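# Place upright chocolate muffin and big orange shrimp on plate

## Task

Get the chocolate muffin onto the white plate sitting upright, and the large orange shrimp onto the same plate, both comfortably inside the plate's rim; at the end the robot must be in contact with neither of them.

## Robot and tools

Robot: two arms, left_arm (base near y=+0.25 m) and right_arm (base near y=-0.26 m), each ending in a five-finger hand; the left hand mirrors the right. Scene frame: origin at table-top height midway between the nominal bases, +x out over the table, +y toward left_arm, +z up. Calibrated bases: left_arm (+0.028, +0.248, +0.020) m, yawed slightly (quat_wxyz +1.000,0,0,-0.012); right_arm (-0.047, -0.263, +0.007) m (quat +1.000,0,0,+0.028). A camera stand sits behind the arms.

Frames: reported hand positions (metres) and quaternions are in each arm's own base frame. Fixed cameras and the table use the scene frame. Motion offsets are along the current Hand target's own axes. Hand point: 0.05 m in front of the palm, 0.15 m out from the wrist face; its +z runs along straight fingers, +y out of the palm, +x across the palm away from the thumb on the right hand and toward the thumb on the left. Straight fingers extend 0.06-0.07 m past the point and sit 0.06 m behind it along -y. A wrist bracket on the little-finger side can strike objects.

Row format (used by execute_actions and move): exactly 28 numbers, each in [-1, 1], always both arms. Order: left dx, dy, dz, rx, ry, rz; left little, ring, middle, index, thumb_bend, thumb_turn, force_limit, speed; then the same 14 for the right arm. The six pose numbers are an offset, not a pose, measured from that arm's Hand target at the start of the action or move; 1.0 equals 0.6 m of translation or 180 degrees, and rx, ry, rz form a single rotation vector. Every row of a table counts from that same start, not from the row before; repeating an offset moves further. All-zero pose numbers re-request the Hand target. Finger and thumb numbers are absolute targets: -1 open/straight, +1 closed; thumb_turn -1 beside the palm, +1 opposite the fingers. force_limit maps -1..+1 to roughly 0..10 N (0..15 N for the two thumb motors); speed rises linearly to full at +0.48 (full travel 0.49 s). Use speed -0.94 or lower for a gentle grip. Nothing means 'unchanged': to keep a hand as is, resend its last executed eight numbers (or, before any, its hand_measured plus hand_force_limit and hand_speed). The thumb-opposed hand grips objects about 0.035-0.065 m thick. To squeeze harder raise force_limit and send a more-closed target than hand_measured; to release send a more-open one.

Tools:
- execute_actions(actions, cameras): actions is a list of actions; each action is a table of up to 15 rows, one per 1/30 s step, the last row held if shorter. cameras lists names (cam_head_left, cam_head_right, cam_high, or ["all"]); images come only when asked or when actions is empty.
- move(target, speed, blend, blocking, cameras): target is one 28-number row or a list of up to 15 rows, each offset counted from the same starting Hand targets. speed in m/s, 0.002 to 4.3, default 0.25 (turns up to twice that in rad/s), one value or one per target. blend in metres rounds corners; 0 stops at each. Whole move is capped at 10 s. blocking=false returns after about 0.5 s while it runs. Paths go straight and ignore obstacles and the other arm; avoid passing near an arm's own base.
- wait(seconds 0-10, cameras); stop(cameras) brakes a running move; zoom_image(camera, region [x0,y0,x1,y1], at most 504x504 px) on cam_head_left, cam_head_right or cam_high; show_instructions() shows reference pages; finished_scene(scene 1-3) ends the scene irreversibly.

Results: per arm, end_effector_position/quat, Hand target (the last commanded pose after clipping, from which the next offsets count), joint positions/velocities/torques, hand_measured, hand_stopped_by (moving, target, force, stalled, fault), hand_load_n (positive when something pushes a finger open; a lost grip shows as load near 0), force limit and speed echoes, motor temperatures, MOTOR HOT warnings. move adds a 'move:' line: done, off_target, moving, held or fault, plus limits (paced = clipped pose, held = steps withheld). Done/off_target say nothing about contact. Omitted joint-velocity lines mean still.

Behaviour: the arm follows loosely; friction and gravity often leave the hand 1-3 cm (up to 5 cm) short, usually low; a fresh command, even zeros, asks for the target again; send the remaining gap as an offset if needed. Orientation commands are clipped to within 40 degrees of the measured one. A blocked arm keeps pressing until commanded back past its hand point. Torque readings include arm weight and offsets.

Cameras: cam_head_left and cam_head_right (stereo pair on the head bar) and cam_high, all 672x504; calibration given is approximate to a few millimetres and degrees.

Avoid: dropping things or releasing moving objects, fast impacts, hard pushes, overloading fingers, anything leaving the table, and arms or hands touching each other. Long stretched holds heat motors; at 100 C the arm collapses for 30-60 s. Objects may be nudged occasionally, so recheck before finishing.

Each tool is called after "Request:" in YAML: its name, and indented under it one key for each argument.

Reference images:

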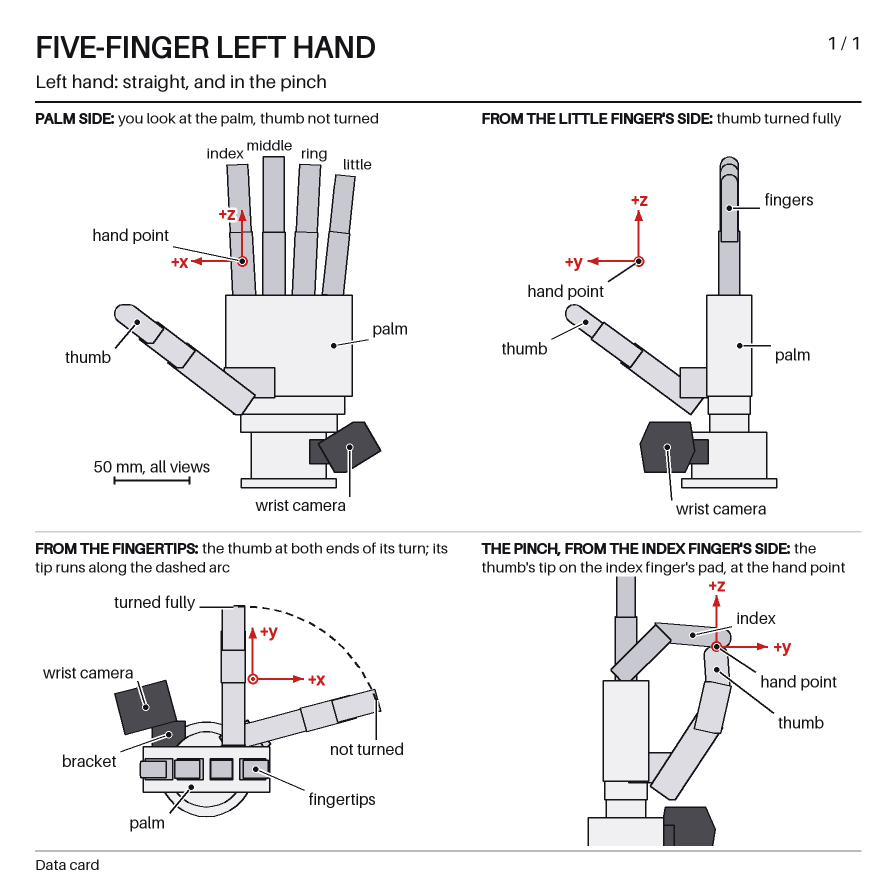

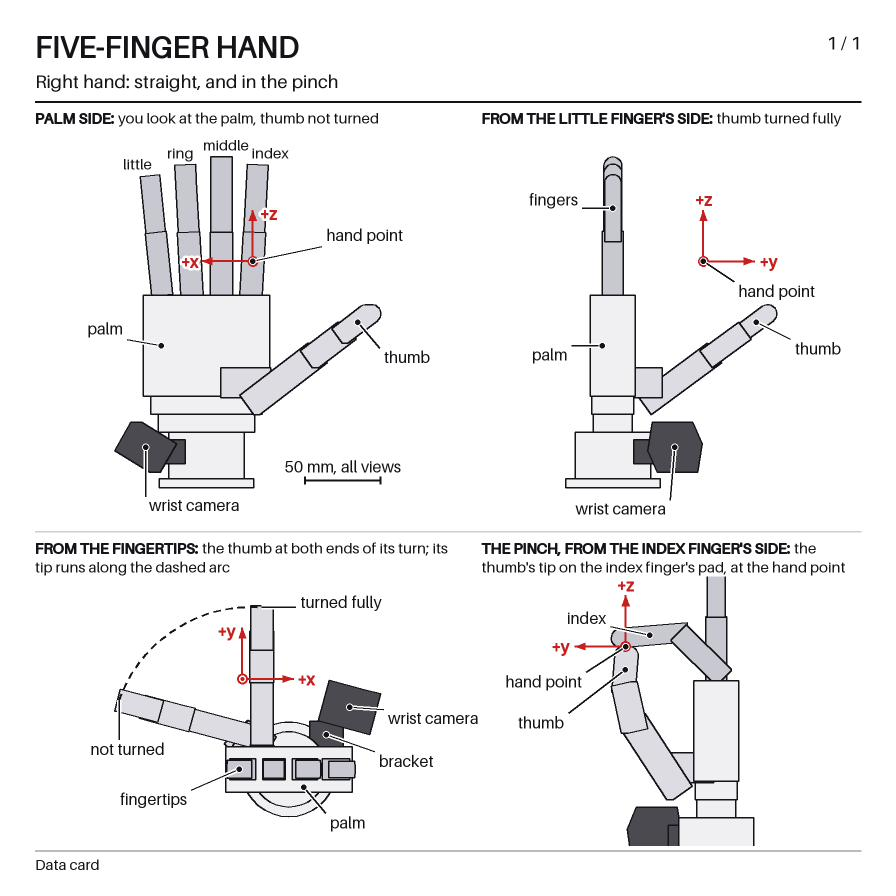

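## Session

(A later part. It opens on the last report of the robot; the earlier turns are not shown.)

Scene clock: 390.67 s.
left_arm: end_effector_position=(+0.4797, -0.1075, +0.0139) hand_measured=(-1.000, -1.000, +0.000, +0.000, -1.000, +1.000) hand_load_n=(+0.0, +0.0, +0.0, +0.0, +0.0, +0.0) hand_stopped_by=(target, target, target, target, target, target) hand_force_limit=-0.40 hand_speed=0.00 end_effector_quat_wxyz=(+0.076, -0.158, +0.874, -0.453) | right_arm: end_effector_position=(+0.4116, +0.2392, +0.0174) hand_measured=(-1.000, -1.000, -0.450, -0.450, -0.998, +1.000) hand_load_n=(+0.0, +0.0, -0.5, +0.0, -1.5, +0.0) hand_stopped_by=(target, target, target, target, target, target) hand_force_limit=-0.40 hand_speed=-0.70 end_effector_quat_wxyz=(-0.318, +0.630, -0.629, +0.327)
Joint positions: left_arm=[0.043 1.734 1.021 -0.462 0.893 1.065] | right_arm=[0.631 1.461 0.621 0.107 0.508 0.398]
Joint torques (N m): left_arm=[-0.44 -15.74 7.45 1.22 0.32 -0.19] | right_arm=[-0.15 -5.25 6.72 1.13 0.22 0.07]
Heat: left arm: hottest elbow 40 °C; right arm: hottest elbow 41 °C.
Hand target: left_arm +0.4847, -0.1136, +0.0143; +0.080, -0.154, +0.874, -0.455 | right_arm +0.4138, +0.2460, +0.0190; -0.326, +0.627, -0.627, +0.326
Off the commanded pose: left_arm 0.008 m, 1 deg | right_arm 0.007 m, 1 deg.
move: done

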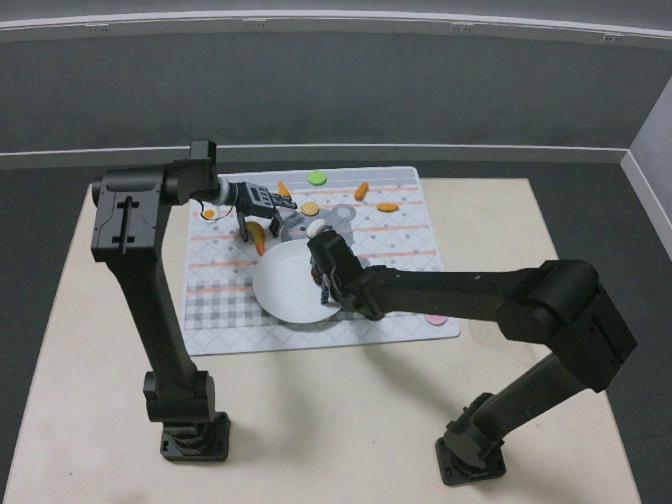

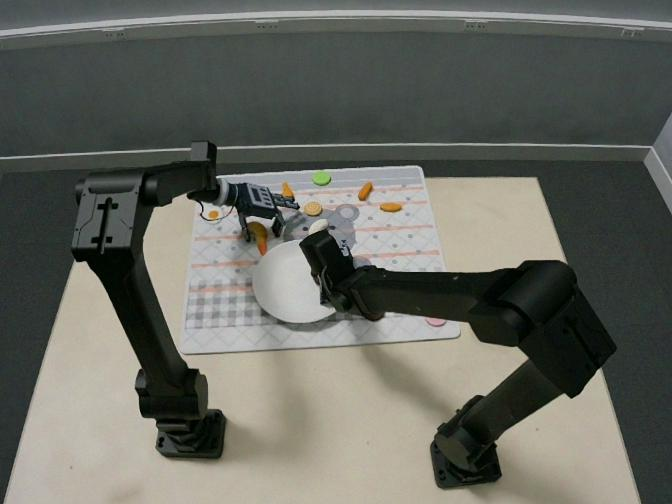

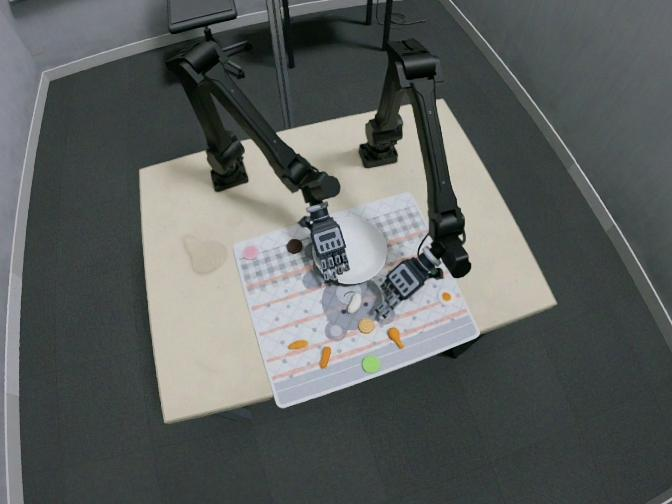

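Request:
move:
  target:
    - [0,0.0096,0.0067,0,0,0,-1,-1,0,0,-1,1,-0.4,0,0,-0.146,-0.082,0,0,0,-1,-1,-0.45,-0.45,-1,1,-0.4,-0.7]
    - [0,0.0096,0.0067,0,0,0,-1,-1,0.5,0.5,0.2,1,-0.4,-0.85,0,-0.146,-0.082,0,0,0,-1,-1,-0.45,-0.45,-1,1,-0.4,-0.7]
  speed: 0.08
  cameras: ["all"]

Request:
zoom_image:
  camera: "cam_head_left"
  region: [290, 240, 350, 300]

Request:
zoom_image:
  camera: "cam_head_left"
  region: [200, 160, 300, 260]

Request:
zoom_image:
  camera: "cam_high"
  region: [300, 200, 420, 300]

Scene clock: 407.67 s.
left_arm: end_effector_position=(+0.4821, -0.1070, +0.0106) hand_measured=(-1.000, -1.000, +0.290, +0.500, -0.846, +1.000) hand_load_n=(+0.0, +0.0, +4.0, +0.0, +4.5, +1.0) hand_stopped_by=(target, target, force, target, force, target) hand_force_limit=-0.40 hand_speed=-0.85 end_effector_quat_wxyz=(+0.078, -0.161, +0.873, -0.453) | right_arm: end_effector_position=(+0.4033, +0.2354, +0.0854) hand_measured=(-1.000, -1.000, -0.450, -0.450, -1.000, +1.000) hand_load_n=(+0.5, +0.0, +0.0, +0.0, +0.0, +0.0) hand_stopped_by=(target, target, target, target, target, target) hand_force_limit=-0.40 hand_speed=-0.70 end_effector_quat_wxyz=(-0.300, +0.642, -0.629, +0.320)
Joint positions: left_arm=[0.045 1.743 1.021 -0.445 0.893 1.056] | right_arm=[0.631 1.291 0.716 -0.203 0.499 0.398]
Joint torques (N m): left_arm=[-0.38 -15.5 6.86 1.25 0.32 -0.18] | right_arm=[-1.55 -6.07 12.46 0.13 0.13 -0.07]
Heat: left arm: hottest elbow 40 °C; right arm: hottest elbow 42 °C.
Hand target: left_arm +0.4847, -0.1136, +0.0073; +0.080, -0.154, +0.874, -0.455 | right_arm +0.4239, +0.2460, +0.1189; -0.326, +0.627, -0.627, +0.326
Off the commanded pose: left_arm 0.008 m, 1 deg | right_arm 0.041 m, 4 deg.
move: off_target (right_arm)

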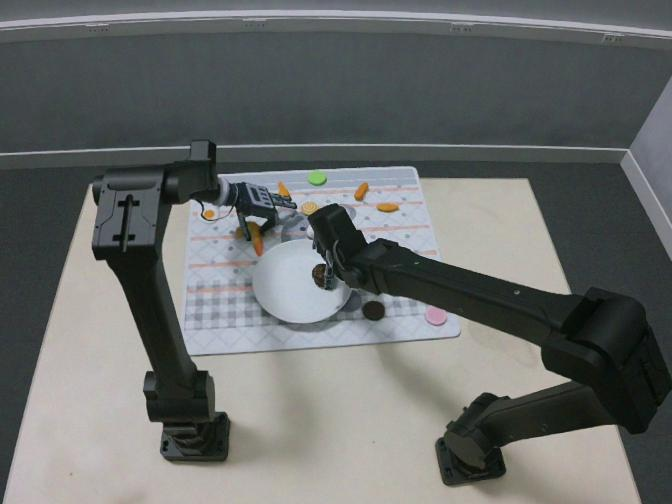

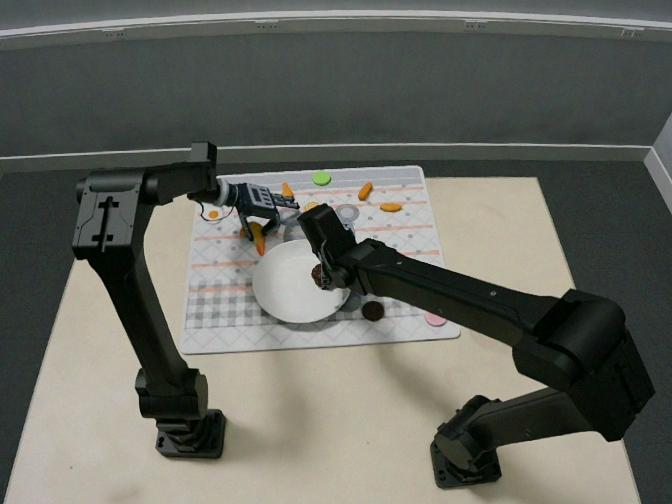

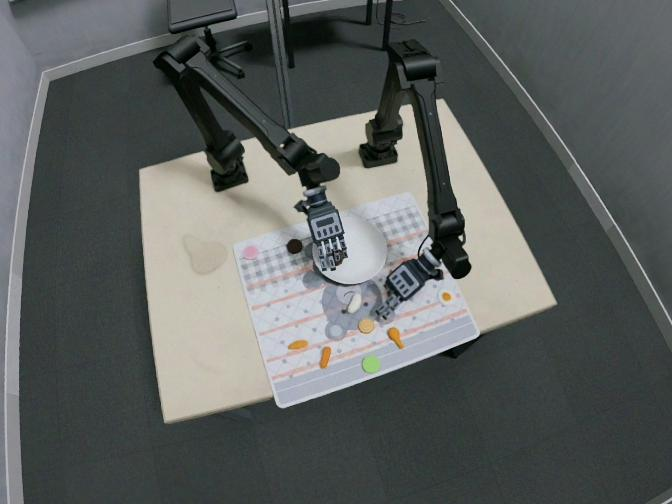

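Scaled by 8.400 from the camera's 672x504 image, which has a finer 960x720 frame.

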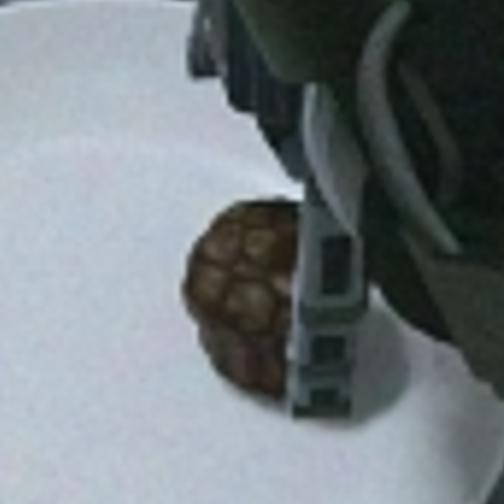

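Scaled by 5.040 from the camera's 672x504 image, which has a finer 960x720 frame.

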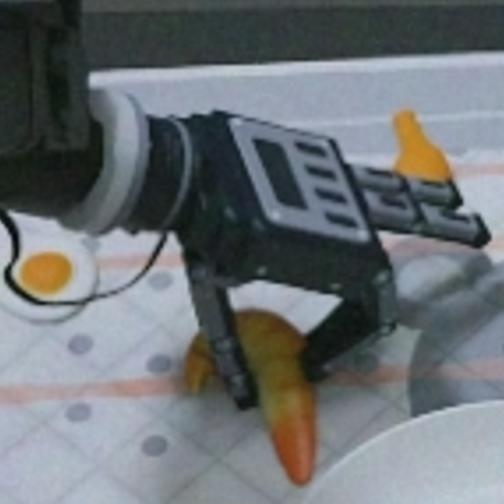

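Scaled by 4.200 from the camera's 672x504 image, which has a finer 960x720 frame.

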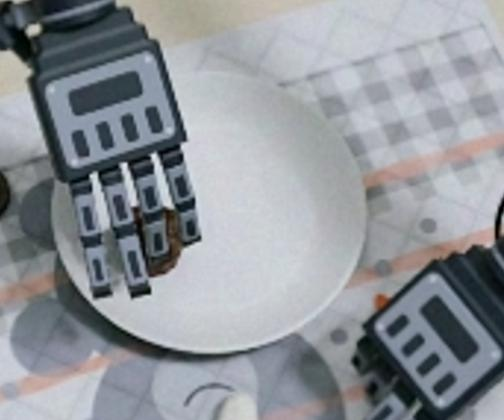

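Request:
move:
  target: [0,0,0,0,0,0,-1,-1,0.5,0.85,0.2,1,-0.4,-0.85,0,-0.0547,-0.0383,0,0,0,-1,-1,-0.45,-0.45,-1,1,-0.4,-0.7]
  speed: 0.08
  cameras: ["all"]

Request:
zoom_image:
  camera: "cam_head_left"
  region: [220, 200, 280, 260]

Scene clock: 418.23 s.
left_arm: end_effector_position=(+0.4821, -0.1070, +0.0106) hand_measured=(-1.000, -1.000, +0.290, +0.850, -0.846, +1.000) hand_load_n=(+0.5, +0.0, +4.0, +0.0, +4.5, +1.5) hand_stopped_by=(target, target, force, target, force, target) hand_force_limit=-0.40 hand_speed=-0.85 end_effector_quat_wxyz=(+0.078, -0.161, +0.873, -0.453) | right_arm: end_effector_position=(+0.4050, +0.2367, +0.1240) hand_measured=(-1.000, -1.000, -0.450, -0.450, -1.000, +1.000) hand_load_n=(+0.0, +0.0, +0.0, +0.0, +0.0, +0.0) hand_stopped_by=(target, target, target, target, target, target) hand_force_limit=-0.40 hand_speed=-0.70 end_effector_quat_wxyz=(-0.300, +0.642, -0.629, +0.320)
Joint positions: left_arm=[0.045 1.743 1.021 -0.445 0.893 1.056] | right_arm=[0.631 1.236 0.785 -0.327 0.499 0.398]
Joint torques (N m): left_arm=[-0.67 -15.79 6.93 1.31 0.32 -0.18] | right_arm=[-1.03 -5.71 13.3 0.12 0.09 -0.05]
Heat: left arm: hottest elbow 40 °C; right arm: hottest elbow 43 °C.
Hand target: left_arm +0.4847, -0.1136, +0.0073; +0.080, -0.154, +0.874, -0.455 | right_arm +0.4240, +0.2460, +0.1590; -0.326, +0.627, -0.627, +0.326
Off the commanded pose: left_arm 0.008 m, 1 deg | right_arm 0.041 m, 4 deg.
move: off_target (right_arm)

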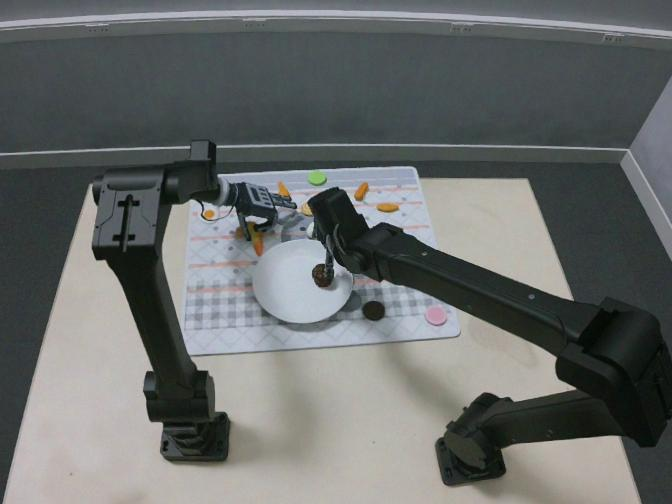

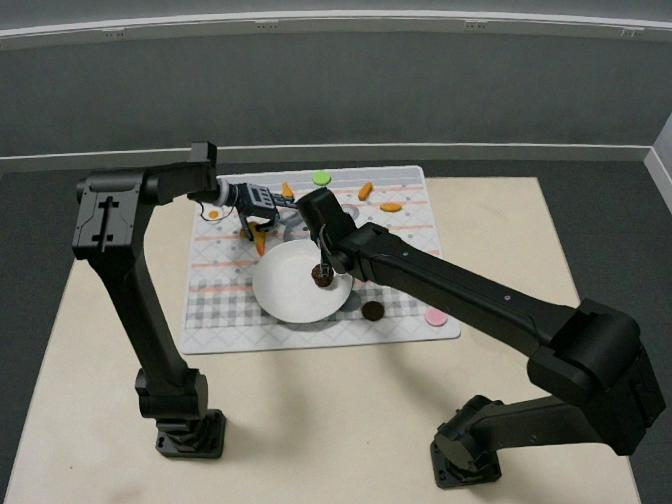

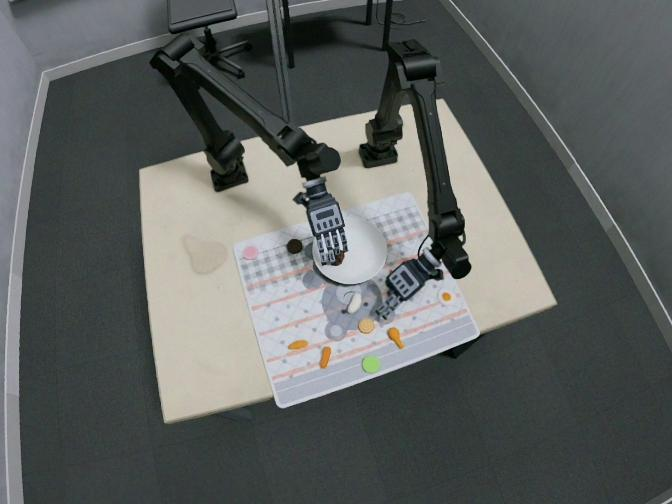

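Scaled by 8.400 from the camera's 672x504 image, which has a finer 960x720 frame.

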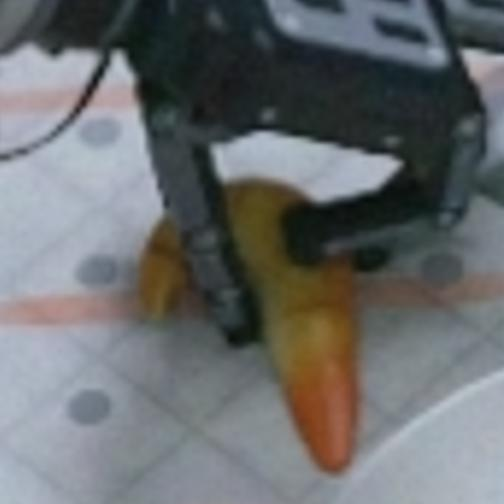

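Request:
move:
  target:
    - [0,0.0082,0.0057,0,0,0,-1,-1,0.1,0.1,-1,1,-0.4,-0.5,0.36,0.008,-0.0433,0,0,0,-1,-1,-0.45,-0.45,-1,1,-0.4,-0.7]
    - [0,0.0082,0.0057,0,0,0,-1,-1,0.1,0.1,0.2,1,-0.4,-0.85,0.36,0.008,-0.0433,0,0,0,-1,-1,-0.45,-0.45,-1,1,-0.4,-0.7]
  speed: 0.2
  cameras: ["all"]

Request:
zoom_image:
  camera: "cam_head_left"
  region: [220, 200, 280, 260]

Request:
zoom_image:
  camera: "cam_high"
  region: [300, 200, 420, 300]

Scene clock: 440.67 s.
left_arm: end_effector_position=(+0.4834, -0.1078, +0.0096) hand_measured=(-1.000, -1.000, +0.100, +0.100, -0.552, +1.000) hand_load_n=(+0.0, +0.0, +1.0, +0.0, +4.0, +0.5) hand_stopped_by=(target, target, target, target, force, target) hand_force_limit=-0.40 hand_speed=-0.85 end_effector_quat_wxyz=(+0.080, -0.162, +0.873, -0.454) | right_arm: end_effector_position=(+0.4016, +0.0350, +0.1659) hand_measured=(-1.000, -1.000, -0.450, -0.450, -1.000, +1.000) hand_load_n=(+0.0, +0.0, +0.0, +0.0, +0.0, +0.0) hand_stopped_by=(target, target, target, target, target, target) hand_force_limit=-0.40 hand_speed=-0.70 end_effector_quat_wxyz=(-0.327, +0.625, -0.633, +0.321)
Joint positions: left_arm=[0.043 1.745 1.018 -0.43 0.891 1.045] | right_arm=[0.012 0.932 0.655 -0.342 0.007 0.021]
Joint torques (N m): left_arm=[-0.44 -14.92 6.72 1.35 0.38 -0.07] | right_arm=[-2.08 -2.67 8.8 0.32 -0.11 -0.19]
Heat: left arm: hottest elbow 40 °C; right arm: hottest elbow 44 °C.
Hand target: left_arm +0.4847, -0.1135, +0.0013; +0.080, -0.154, +0.874, -0.455 | right_arm +0.3999, +0.0301, +0.1701; -0.326, +0.627, -0.627, +0.326
Off the commanded pose: left_arm 0.010 m, 1 deg | right_arm 0.007 m, 1 deg.
move: done

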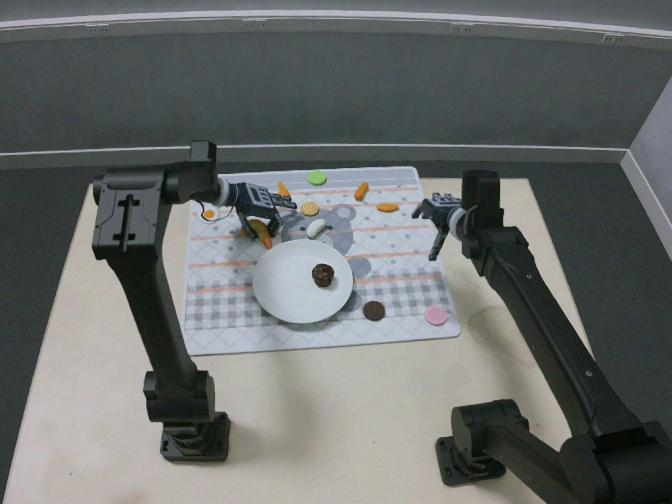

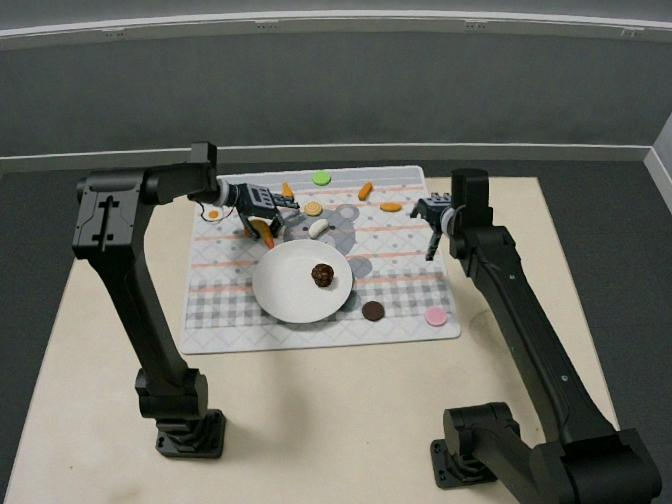

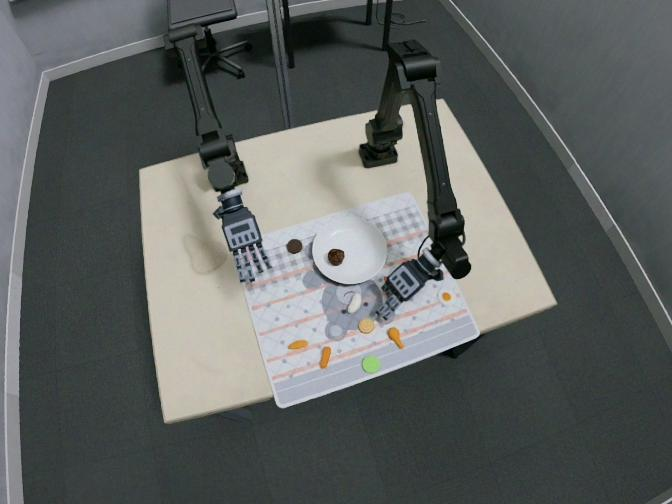

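Scaled by 8.400 from the camera's 672x504 image, which has a finer 960x720 frame.

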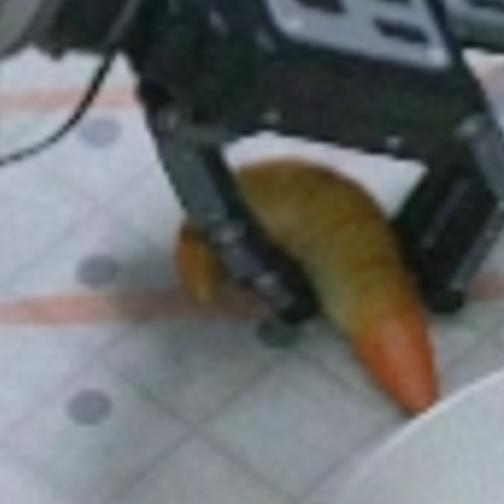

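Scaled by 4.200 from the camera's 672x504 image, which has a finer 960x720 frame.

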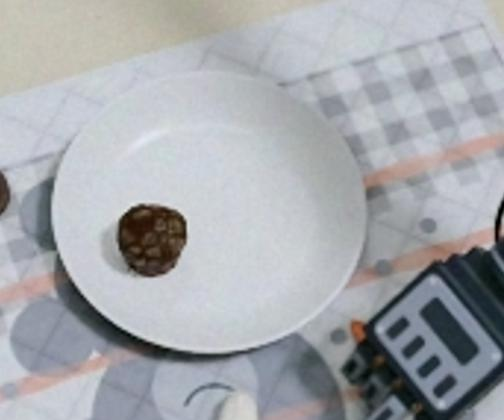

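Request:
move:
  target:
    - [0,0,0,0,0,0,-1,-1,0.1,0.1,0.25,1,0.1,-0.9,0,0,0,0,0,0,-1,-1,-0.45,-0.45,-1,1,-0.4,-0.7]
    - [0,0,0,0,0,0,-1,-1,0.4,0.4,0.25,1,-0.2,-0.9,0,0,0,0,0,0,-1,-1,-0.45,-0.45,-1,1,-0.4,-0.7]
  speed: 0.2
  cameras: ["cam_head_left","cam_head_right"]

Request:
zoom_image:
  camera: "cam_head_left"
  region: [220, 200, 280, 260]

Request:
zoom_image:
  camera: "cam_head_right"
  region: [220, 200, 280, 260]

Scene clock: 447.77 s.
left_arm: end_effector_position=(+0.4834, -0.1078, +0.0096) hand_measured=(-1.000, -1.000, +0.100, +0.134, -0.520, +1.000) hand_load_n=(+0.0, +0.0, +3.5, +4.0, +9.0, -1.0) hand_stopped_by=(target, target, force, force, force, target) hand_force_limit=-0.20 hand_speed=-0.90 end_effector_quat_wxyz=(+0.080, -0.162, +0.873, -0.454) | right_arm: end_effector_position=(+0.4016, +0.0350, +0.1659) hand_measured=(-1.000, -1.000, -0.450, -0.450, -1.000, +1.000) hand_load_n=(+0.0, -0.5, +0.0, +0.0, +0.0, +0.0) hand_stopped_by=(target, target, target, target, target, target) hand_force_limit=-0.40 hand_speed=-0.70 end_effector_quat_wxyz=(-0.327, +0.625, -0.633, +0.321)
Joint positions: left_arm=[0.043 1.745 1.018 -0.43 0.891 1.045] | right_arm=[0.012 0.932 0.655 -0.342 0.007 0.021]
Joint torques (N m): left_arm=[-0.5 -14.74 6.83 1.32 0.39 -0.1] | right_arm=[-2.2 -2.67 8.81 0.53 -0.11 -0.2]
Heat: left arm: hottest elbow 39 °C; right arm: hottest elbow 44 °C.
Hand target: left_arm +0.4847, -0.1135, +0.0013; +0.080, -0.154, +0.874, -0.455 | right_arm +0.3999, +0.0301, +0.1701; -0.326, +0.627, -0.627, +0.326
Off the commanded pose: left_arm 0.010 m, 1 deg | right_arm 0.007 m, 1 deg.
move: done
Images, in order (width x height): cam_head_left 672x504, cam_head_right 672x504.

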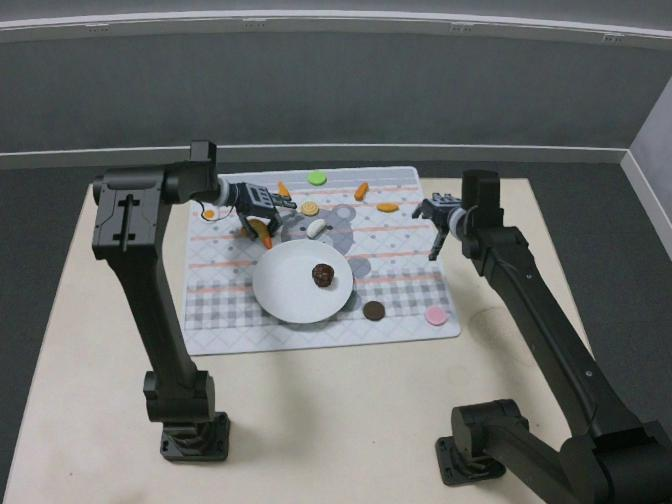

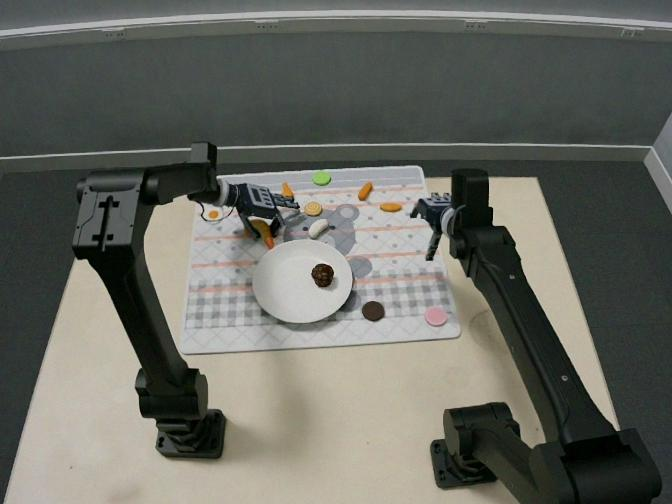

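Scaled by 8.400 from the camera's 672x504 image, which has a finer 960x720 frame.

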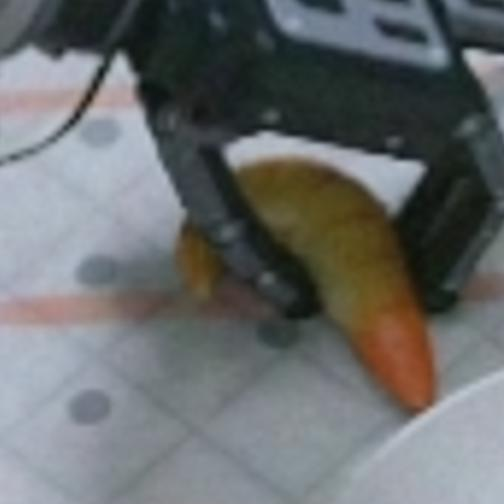

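Scaled by 8.400 from the camera's 672x504 image, which has a finer 960x720 frame.

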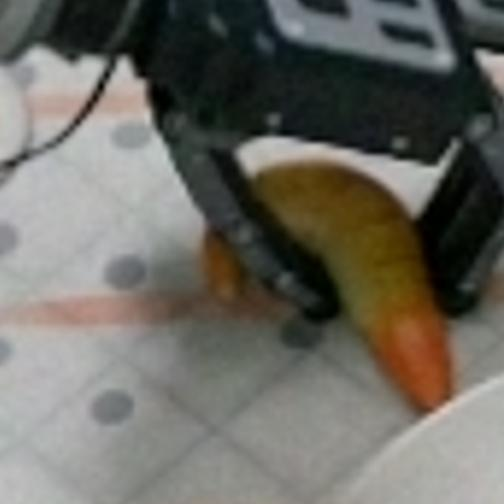

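Request:
move:
  target:
    - [-0.0313,-0.1295,-0.077,0,0,0,-1,-1,0.4,0.4,0.25,1,-0.2,-0.9,0,0,0,0,0,0,-1,-1,-0.45,-0.45,-1,1,-0.4,-0.7]
    - [0.2575,-0.145,-0.0547,0,0,0,-1,-1,0.4,0.4,0.25,1,-0.2,-0.9,0,0,0,0,0,0,-1,-1,-0.45,-0.45,-1,1,-0.4,-0.7]
  speed: 0.12
  blend: 0.01
  cameras: ["all"]

Request:
zoom_image:
  camera: "cam_head_left"
  region: [230, 200, 350, 320]

Request:
zoom_image:
  camera: "cam_high"
  region: [300, 200, 420, 300]

Scene clock: 477.30 s.
left_arm: end_effector_position=(+0.3410, -0.1842, +0.0783) hand_measured=(-1.000, -1.000, +0.100, +0.134, -0.520, +1.000) hand_load_n=(+0.0, +0.0, +5.5, +4.0, +8.0, -1.0) hand_stopped_by=(target, target, force, force, force, target) hand_force_limit=-0.20 hand_speed=-0.90 end_effector_quat_wxyz=(+0.061, -0.160, +0.878, -0.446) | right_arm: end_effector_position=(+0.4016, +0.0350, +0.1659) hand_measured=(-1.000, -1.000, -0.450, -0.450, -1.000, +1.000) hand_load_n=(+0.0, +0.0, +0.0, +0.0, +0.0, +0.0) hand_stopped_by=(target, target, target, target, target, target) hand_force_limit=-0.40 hand_speed=-0.70 end_effector_quat_wxyz=(-0.327, +0.625, -0.633, +0.321)
Joint positions: left_arm=[-0.172 1.288 0.707 -0.425 0.79 0.797] | right_arm=[0.012 0.932 0.655 -0.342 0.007 0.021]
Joint torques (N m): left_arm=[-0.62 -12.16 8.34 1.5 0.23 -0.22] | right_arm=[-2.37 -2.84 8.77 0.34 -0.09 -0.16]
Heat: left arm: hottest elbow 39 °C; right arm: hottest elbow 44 °C.
Hand target: left_arm +0.3473, -0.1878, +0.0914; +0.080, -0.154, +0.874, -0.455 | right_arm +0.3999, +0.0301, +0.1701; -0.326, +0.627, -0.627, +0.326
Off the commanded pose: left_arm 0.015 m, 3 deg | right_arm 0.007 m, 1 deg.
move: off_target (left_arm)

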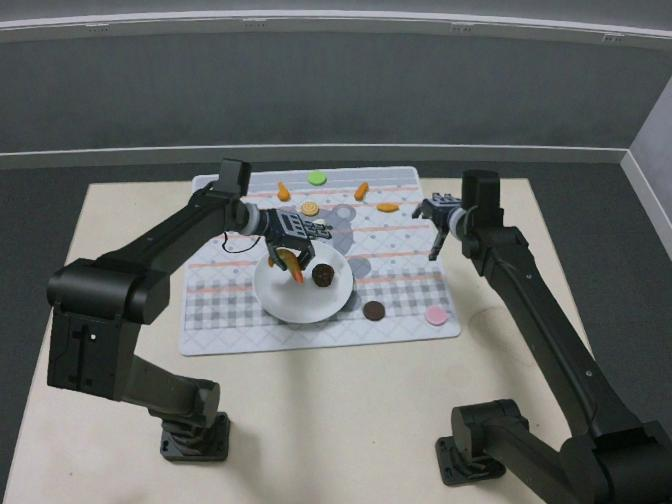

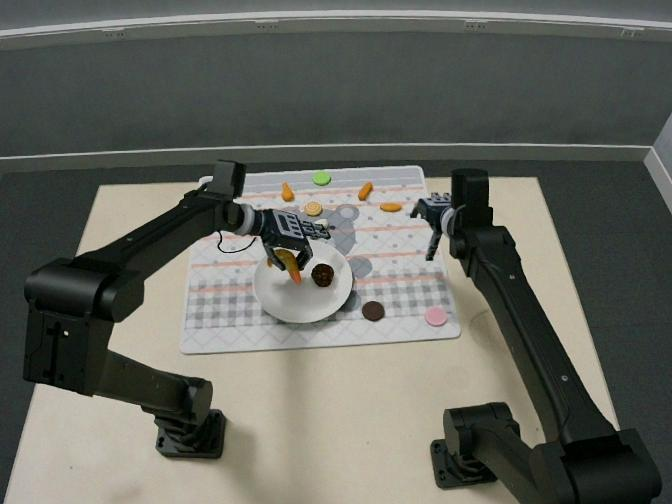

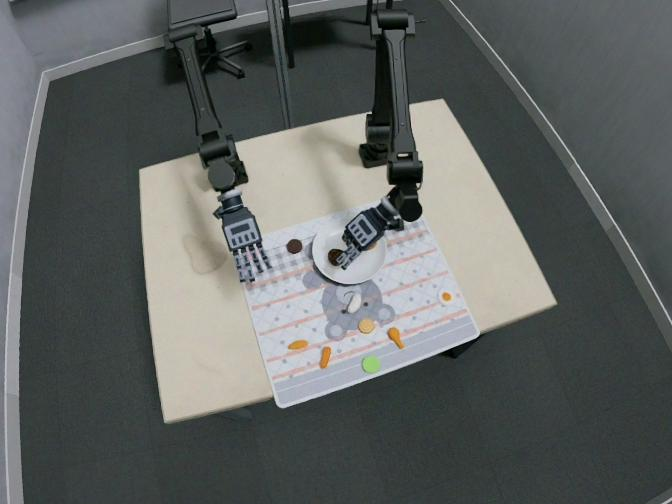

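Scaled by 4.200 from the camera's 672x504 image, which has a finer 960x720 frame.

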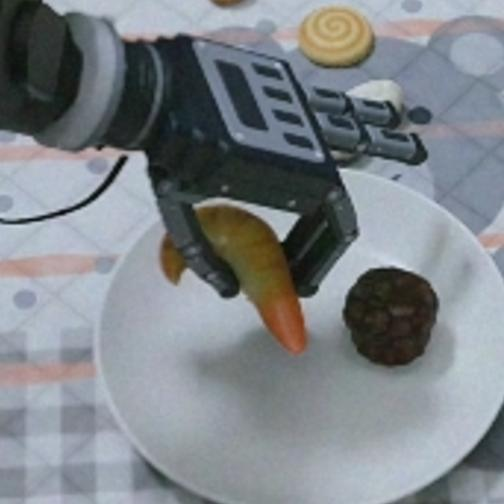

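Scaled by 4.200 from the camera's 672x504 image, which has a finer 960x720 frame.

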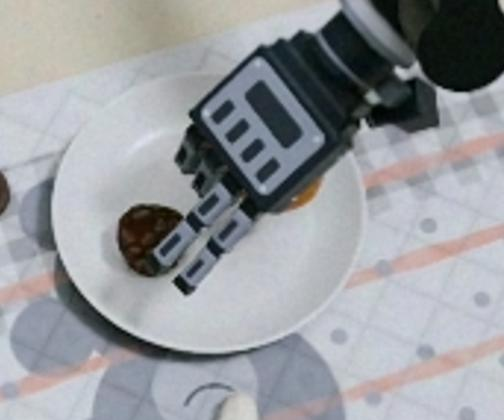

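Request:
move:
  target:
    - [-0.009,0.0142,-0.0203,0,0,0,-1,-1,0.4,0.4,0.25,1,-0.2,-0.9,0,0,0,0,0,0,-1,-1,-0.45,-0.45,-1,1,-0.4,-0.7]
    - [-0.009,0.0935,0.0353,0,0,0,-1,-1,0.4,0.4,0.25,1,-0.2,-0.9,0,0,0,0,0,0,-1,-1,-0.45,-0.45,-1,1,-0.4,-0.7]
  speed: 0.1
  cameras: ["all"]

Request:
zoom_image:
  camera: "cam_head_left"
  region: [230, 200, 350, 320]

Request:
zoom_image:
  camera: "cam_high"
  region: [300, 200, 420, 300]

Scene clock: 497.77 s.
left_arm: end_effector_position=(+0.3388, -0.1716, +0.0300) hand_measured=(-1.000, -1.000, +0.100, +0.134, -0.520, +1.000) hand_load_n=(+0.0, +0.0, +5.5, +4.5, +8.5, -1.5) hand_stopped_by=(target, target, force, force, force, target) hand_force_limit=-0.20 hand_speed=-0.90 end_effector_quat_wxyz=(+0.067, -0.165, +0.877, -0.447) | right_arm: end_effector_position=(+0.4016, +0.0350, +0.1659) hand_measured=(-1.000, -1.000, -0.450, -0.450, -1.000, +1.000) hand_load_n=(+0.0, +0.0, +0.0, +0.0, +0.0, +0.0) hand_stopped_by=(target, target, target, target, target, target) hand_force_limit=-0.40 hand_speed=-0.70 end_effector_quat_wxyz=(-0.327, +0.625, -0.633, +0.321)
Joint positions: left_arm=[-0.136 1.374 0.626 -0.269 0.802 0.823] | right_arm=[0.012 0.932 0.655 -0.342 0.007 0.021]
Joint torques (N m): left_arm=[0.85 -9.99 7.54 1.57 0.69 -0.07] | right_arm=[-2.32 -2.43 8.79 0.32 -0.08 -0.2]
Heat: left arm: hottest elbow 39 °C; right arm: hottest elbow 44 °C.
Hand target: left_arm +0.3473, -0.1721, +0.0333; +0.080, -0.154, +0.874, -0.455 | right_arm +0.3999, +0.0301, +0.1701; -0.326, +0.627, -0.627, +0.326
Off the commanded pose: left_arm 0.009 m, 2 deg | right_arm 0.007 m, 1 deg.
move: done

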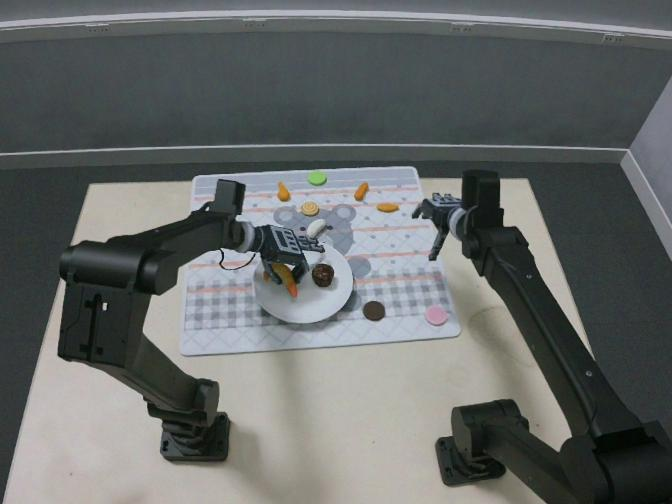

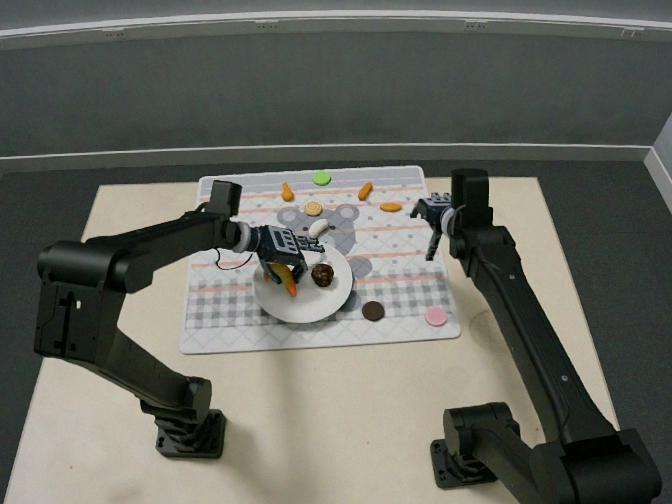

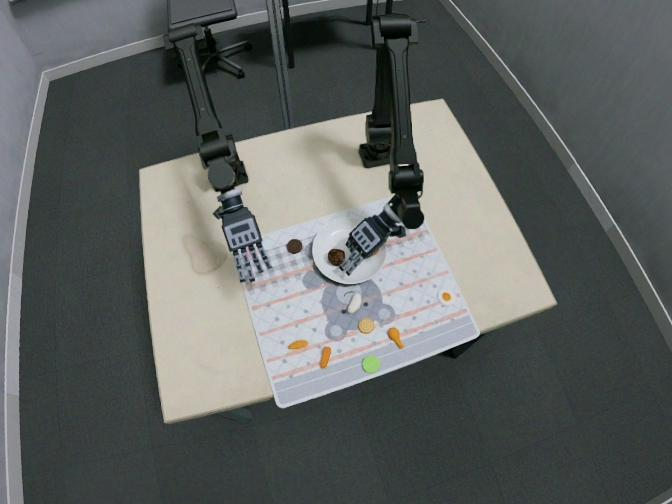

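Scaled by 4.200 from the camera's 672x504 image, which has a finer 960x720 frame.

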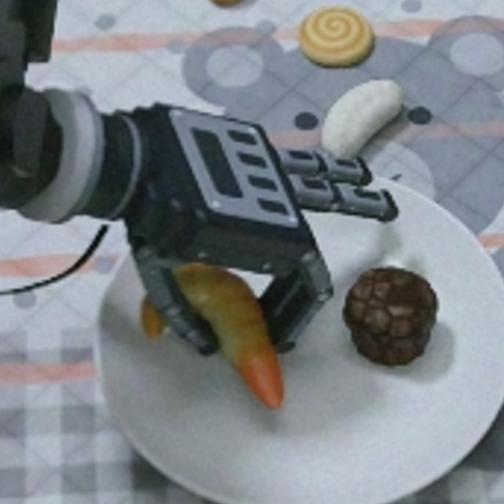

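Scaled by 4.200 from the camera's 672x504 image, which has a finer 960x720 frame.

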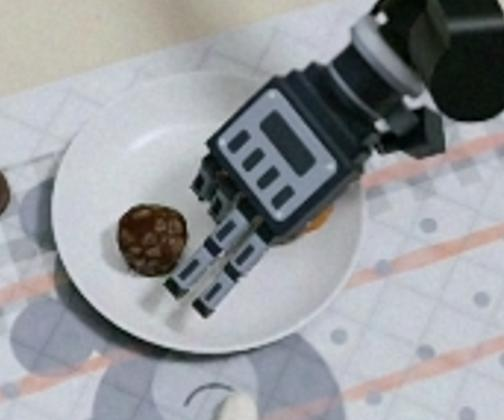

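Request:
move:
  target: [0,0.0191,0.0134,0,0,0,-1,-1,0.4,0.4,0.25,1,-0.2,-0.9,0,0,0,0,0,0,-1,-1,-0.45,-0.45,-1,1,-0.4,-0.7]
  speed: 0.05
  cameras: ["cam_head_left"]

Request:
zoom_image:
  camera: "cam_head_left"
  region: [240, 240, 340, 340]

Scene clock: 505.67 s.
left_arm: end_effector_position=(+0.3402, -0.1718, +0.0173) hand_measured=(-1.000, -1.000, +0.100, +0.134, -0.520, +1.000) hand_load_n=(+0.0, +0.0, +5.5, +4.5, +8.0, -1.5) hand_stopped_by=(target, target, force, force, force, target) hand_force_limit=-0.20 hand_speed=-0.90 end_effector_quat_wxyz=(+0.069, -0.164, +0.876, -0.448) | right_arm: end_effector_position=(+0.4016, +0.0350, +0.1659) hand_measured=(-1.000, -1.000, -0.450, -0.450, -1.000, +1.000) hand_load_n=(+0.0, +0.0, +0.0, +0.0, +0.0, +0.0) hand_stopped_by=(target, target, target, target, target, target) hand_force_limit=-0.40 hand_speed=-0.70 end_effector_quat_wxyz=(-0.327, +0.625, -0.633, +0.321)
Joint positions: left_arm=[-0.136 1.407 0.612 -0.217 0.802 0.823] | right_arm=[0.012 0.932 0.655 -0.342 0.007 0.021]
Joint torques (N m): left_arm=[1.08 -9.7 7.06 1.48 0.69 -0.05] | right_arm=[-2.08 -2.73 8.69 0.39 -0.1 -0.18]
Heat: left arm: hottest elbow 39 °C; right arm: hottest elbow 44 °C.
Hand target: left_arm +0.3473, -0.1721, +0.0193; +0.080, -0.154, +0.874, -0.455 | right_arm +0.3999, +0.0301, +0.1701; -0.326, +0.627, -0.627, +0.326
Off the commanded pose: left_arm 0.007 m, 2 deg | right_arm 0.007 m, 1 deg.
move: done
Images, in order (width x height): cam_head_left 672x504.

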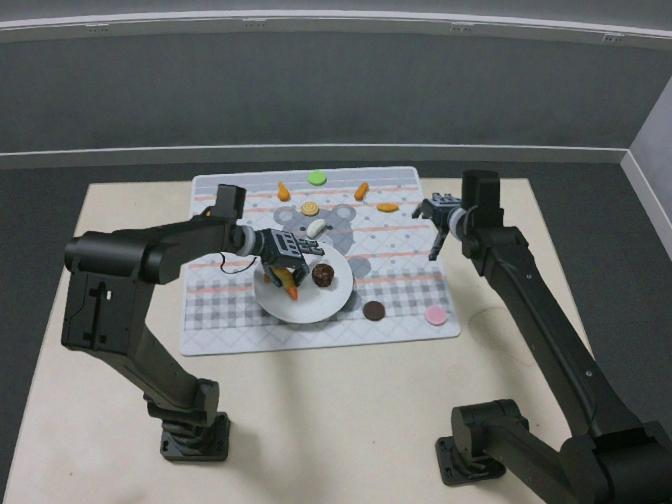

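Scaled by 5.040 from the camera's 672x504 image, which has a finer 960x720 frame.

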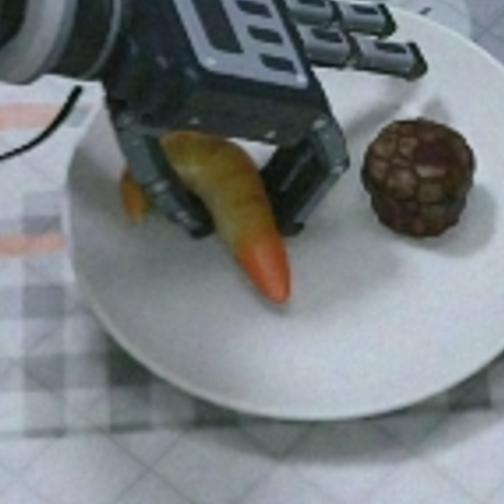

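Request:
move:
  target: [0,0.0096,0.0067,0,0,0,-1,-1,0.4,0.4,0.25,1,-0.2,-0.9,0,0,0,0,0,0,-1,-1,-0.45,-0.45,-1,1,-0.4,-0.7]
  speed: 0.05
  cameras: ["cam_head_left"]

Request:
zoom_image:
  camera: "cam_head_left"
  region: [240, 240, 340, 340]

Scene clock: 511.10 s.
left_arm: end_effector_position=(+0.3418, -0.1727, +0.0152) hand_measured=(-1.000, -1.000, +0.100, +0.134, -0.520, +1.000) hand_load_n=(+0.5, +0.0, +4.0, +4.0, +9.0, -1.0) hand_stopped_by=(target, target, force, force, force, target) hand_force_limit=-0.20 hand_speed=-0.90 end_effector_quat_wxyz=(+0.072, -0.160, +0.875, -0.451) | right_arm: end_effector_position=(+0.4016, +0.0350, +0.1659) hand_measured=(-1.000, -1.000, -0.450, -0.450, -1.000, +1.000) hand_load_n=(+0.5, +0.0, +0.0, +0.0, +0.0, +0.0) hand_stopped_by=(target, target, target, target, target, target) hand_force_limit=-0.40 hand_speed=-0.70 end_effector_quat_wxyz=(-0.327, +0.625, -0.633, +0.321)
Joint positions: left_arm=[-0.136 1.415 0.607 -0.193 0.807 0.823] | right_arm=[0.012 0.932 0.655 -0.342 0.007 0.021]
Joint torques (N m): left_arm=[0.79 -8.88 6.72 1.62 0.5 -0.05] | right_arm=[-2.02 -2.78 8.92 0.35 -0.1 -0.21]
Heat: left arm: hottest elbow 39 °C; right arm: hottest elbow 44 °C.
Hand target: left_arm +0.3473, -0.1721, +0.0123; +0.080, -0.154, +0.874, -0.455 | right_arm +0.3999, +0.0301, +0.1701; -0.326, +0.627, -0.627, +0.326
Off the commanded pose: left_arm 0.006 m, 1 deg | right_arm 0.007 m, 1 deg.
move: done
Images, in order (width x height): cam_head_left 672x504.

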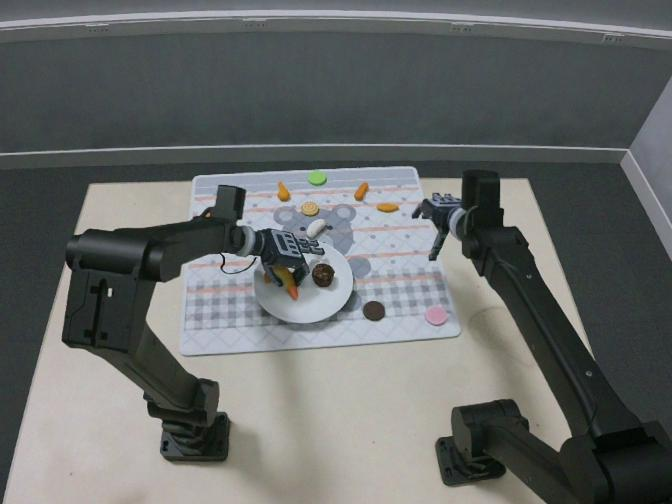

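Scaled by 5.040 from the camera's 672x504 image, which has a finer 960x720 frame.

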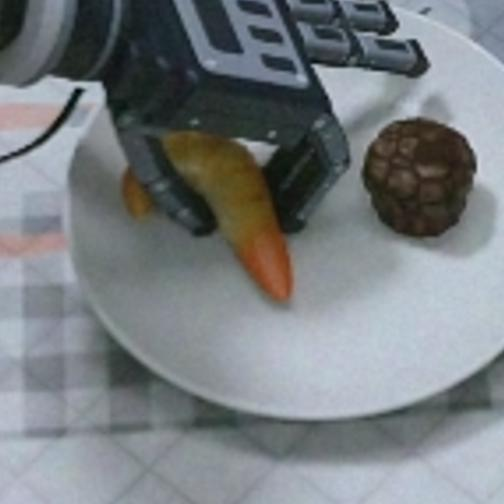

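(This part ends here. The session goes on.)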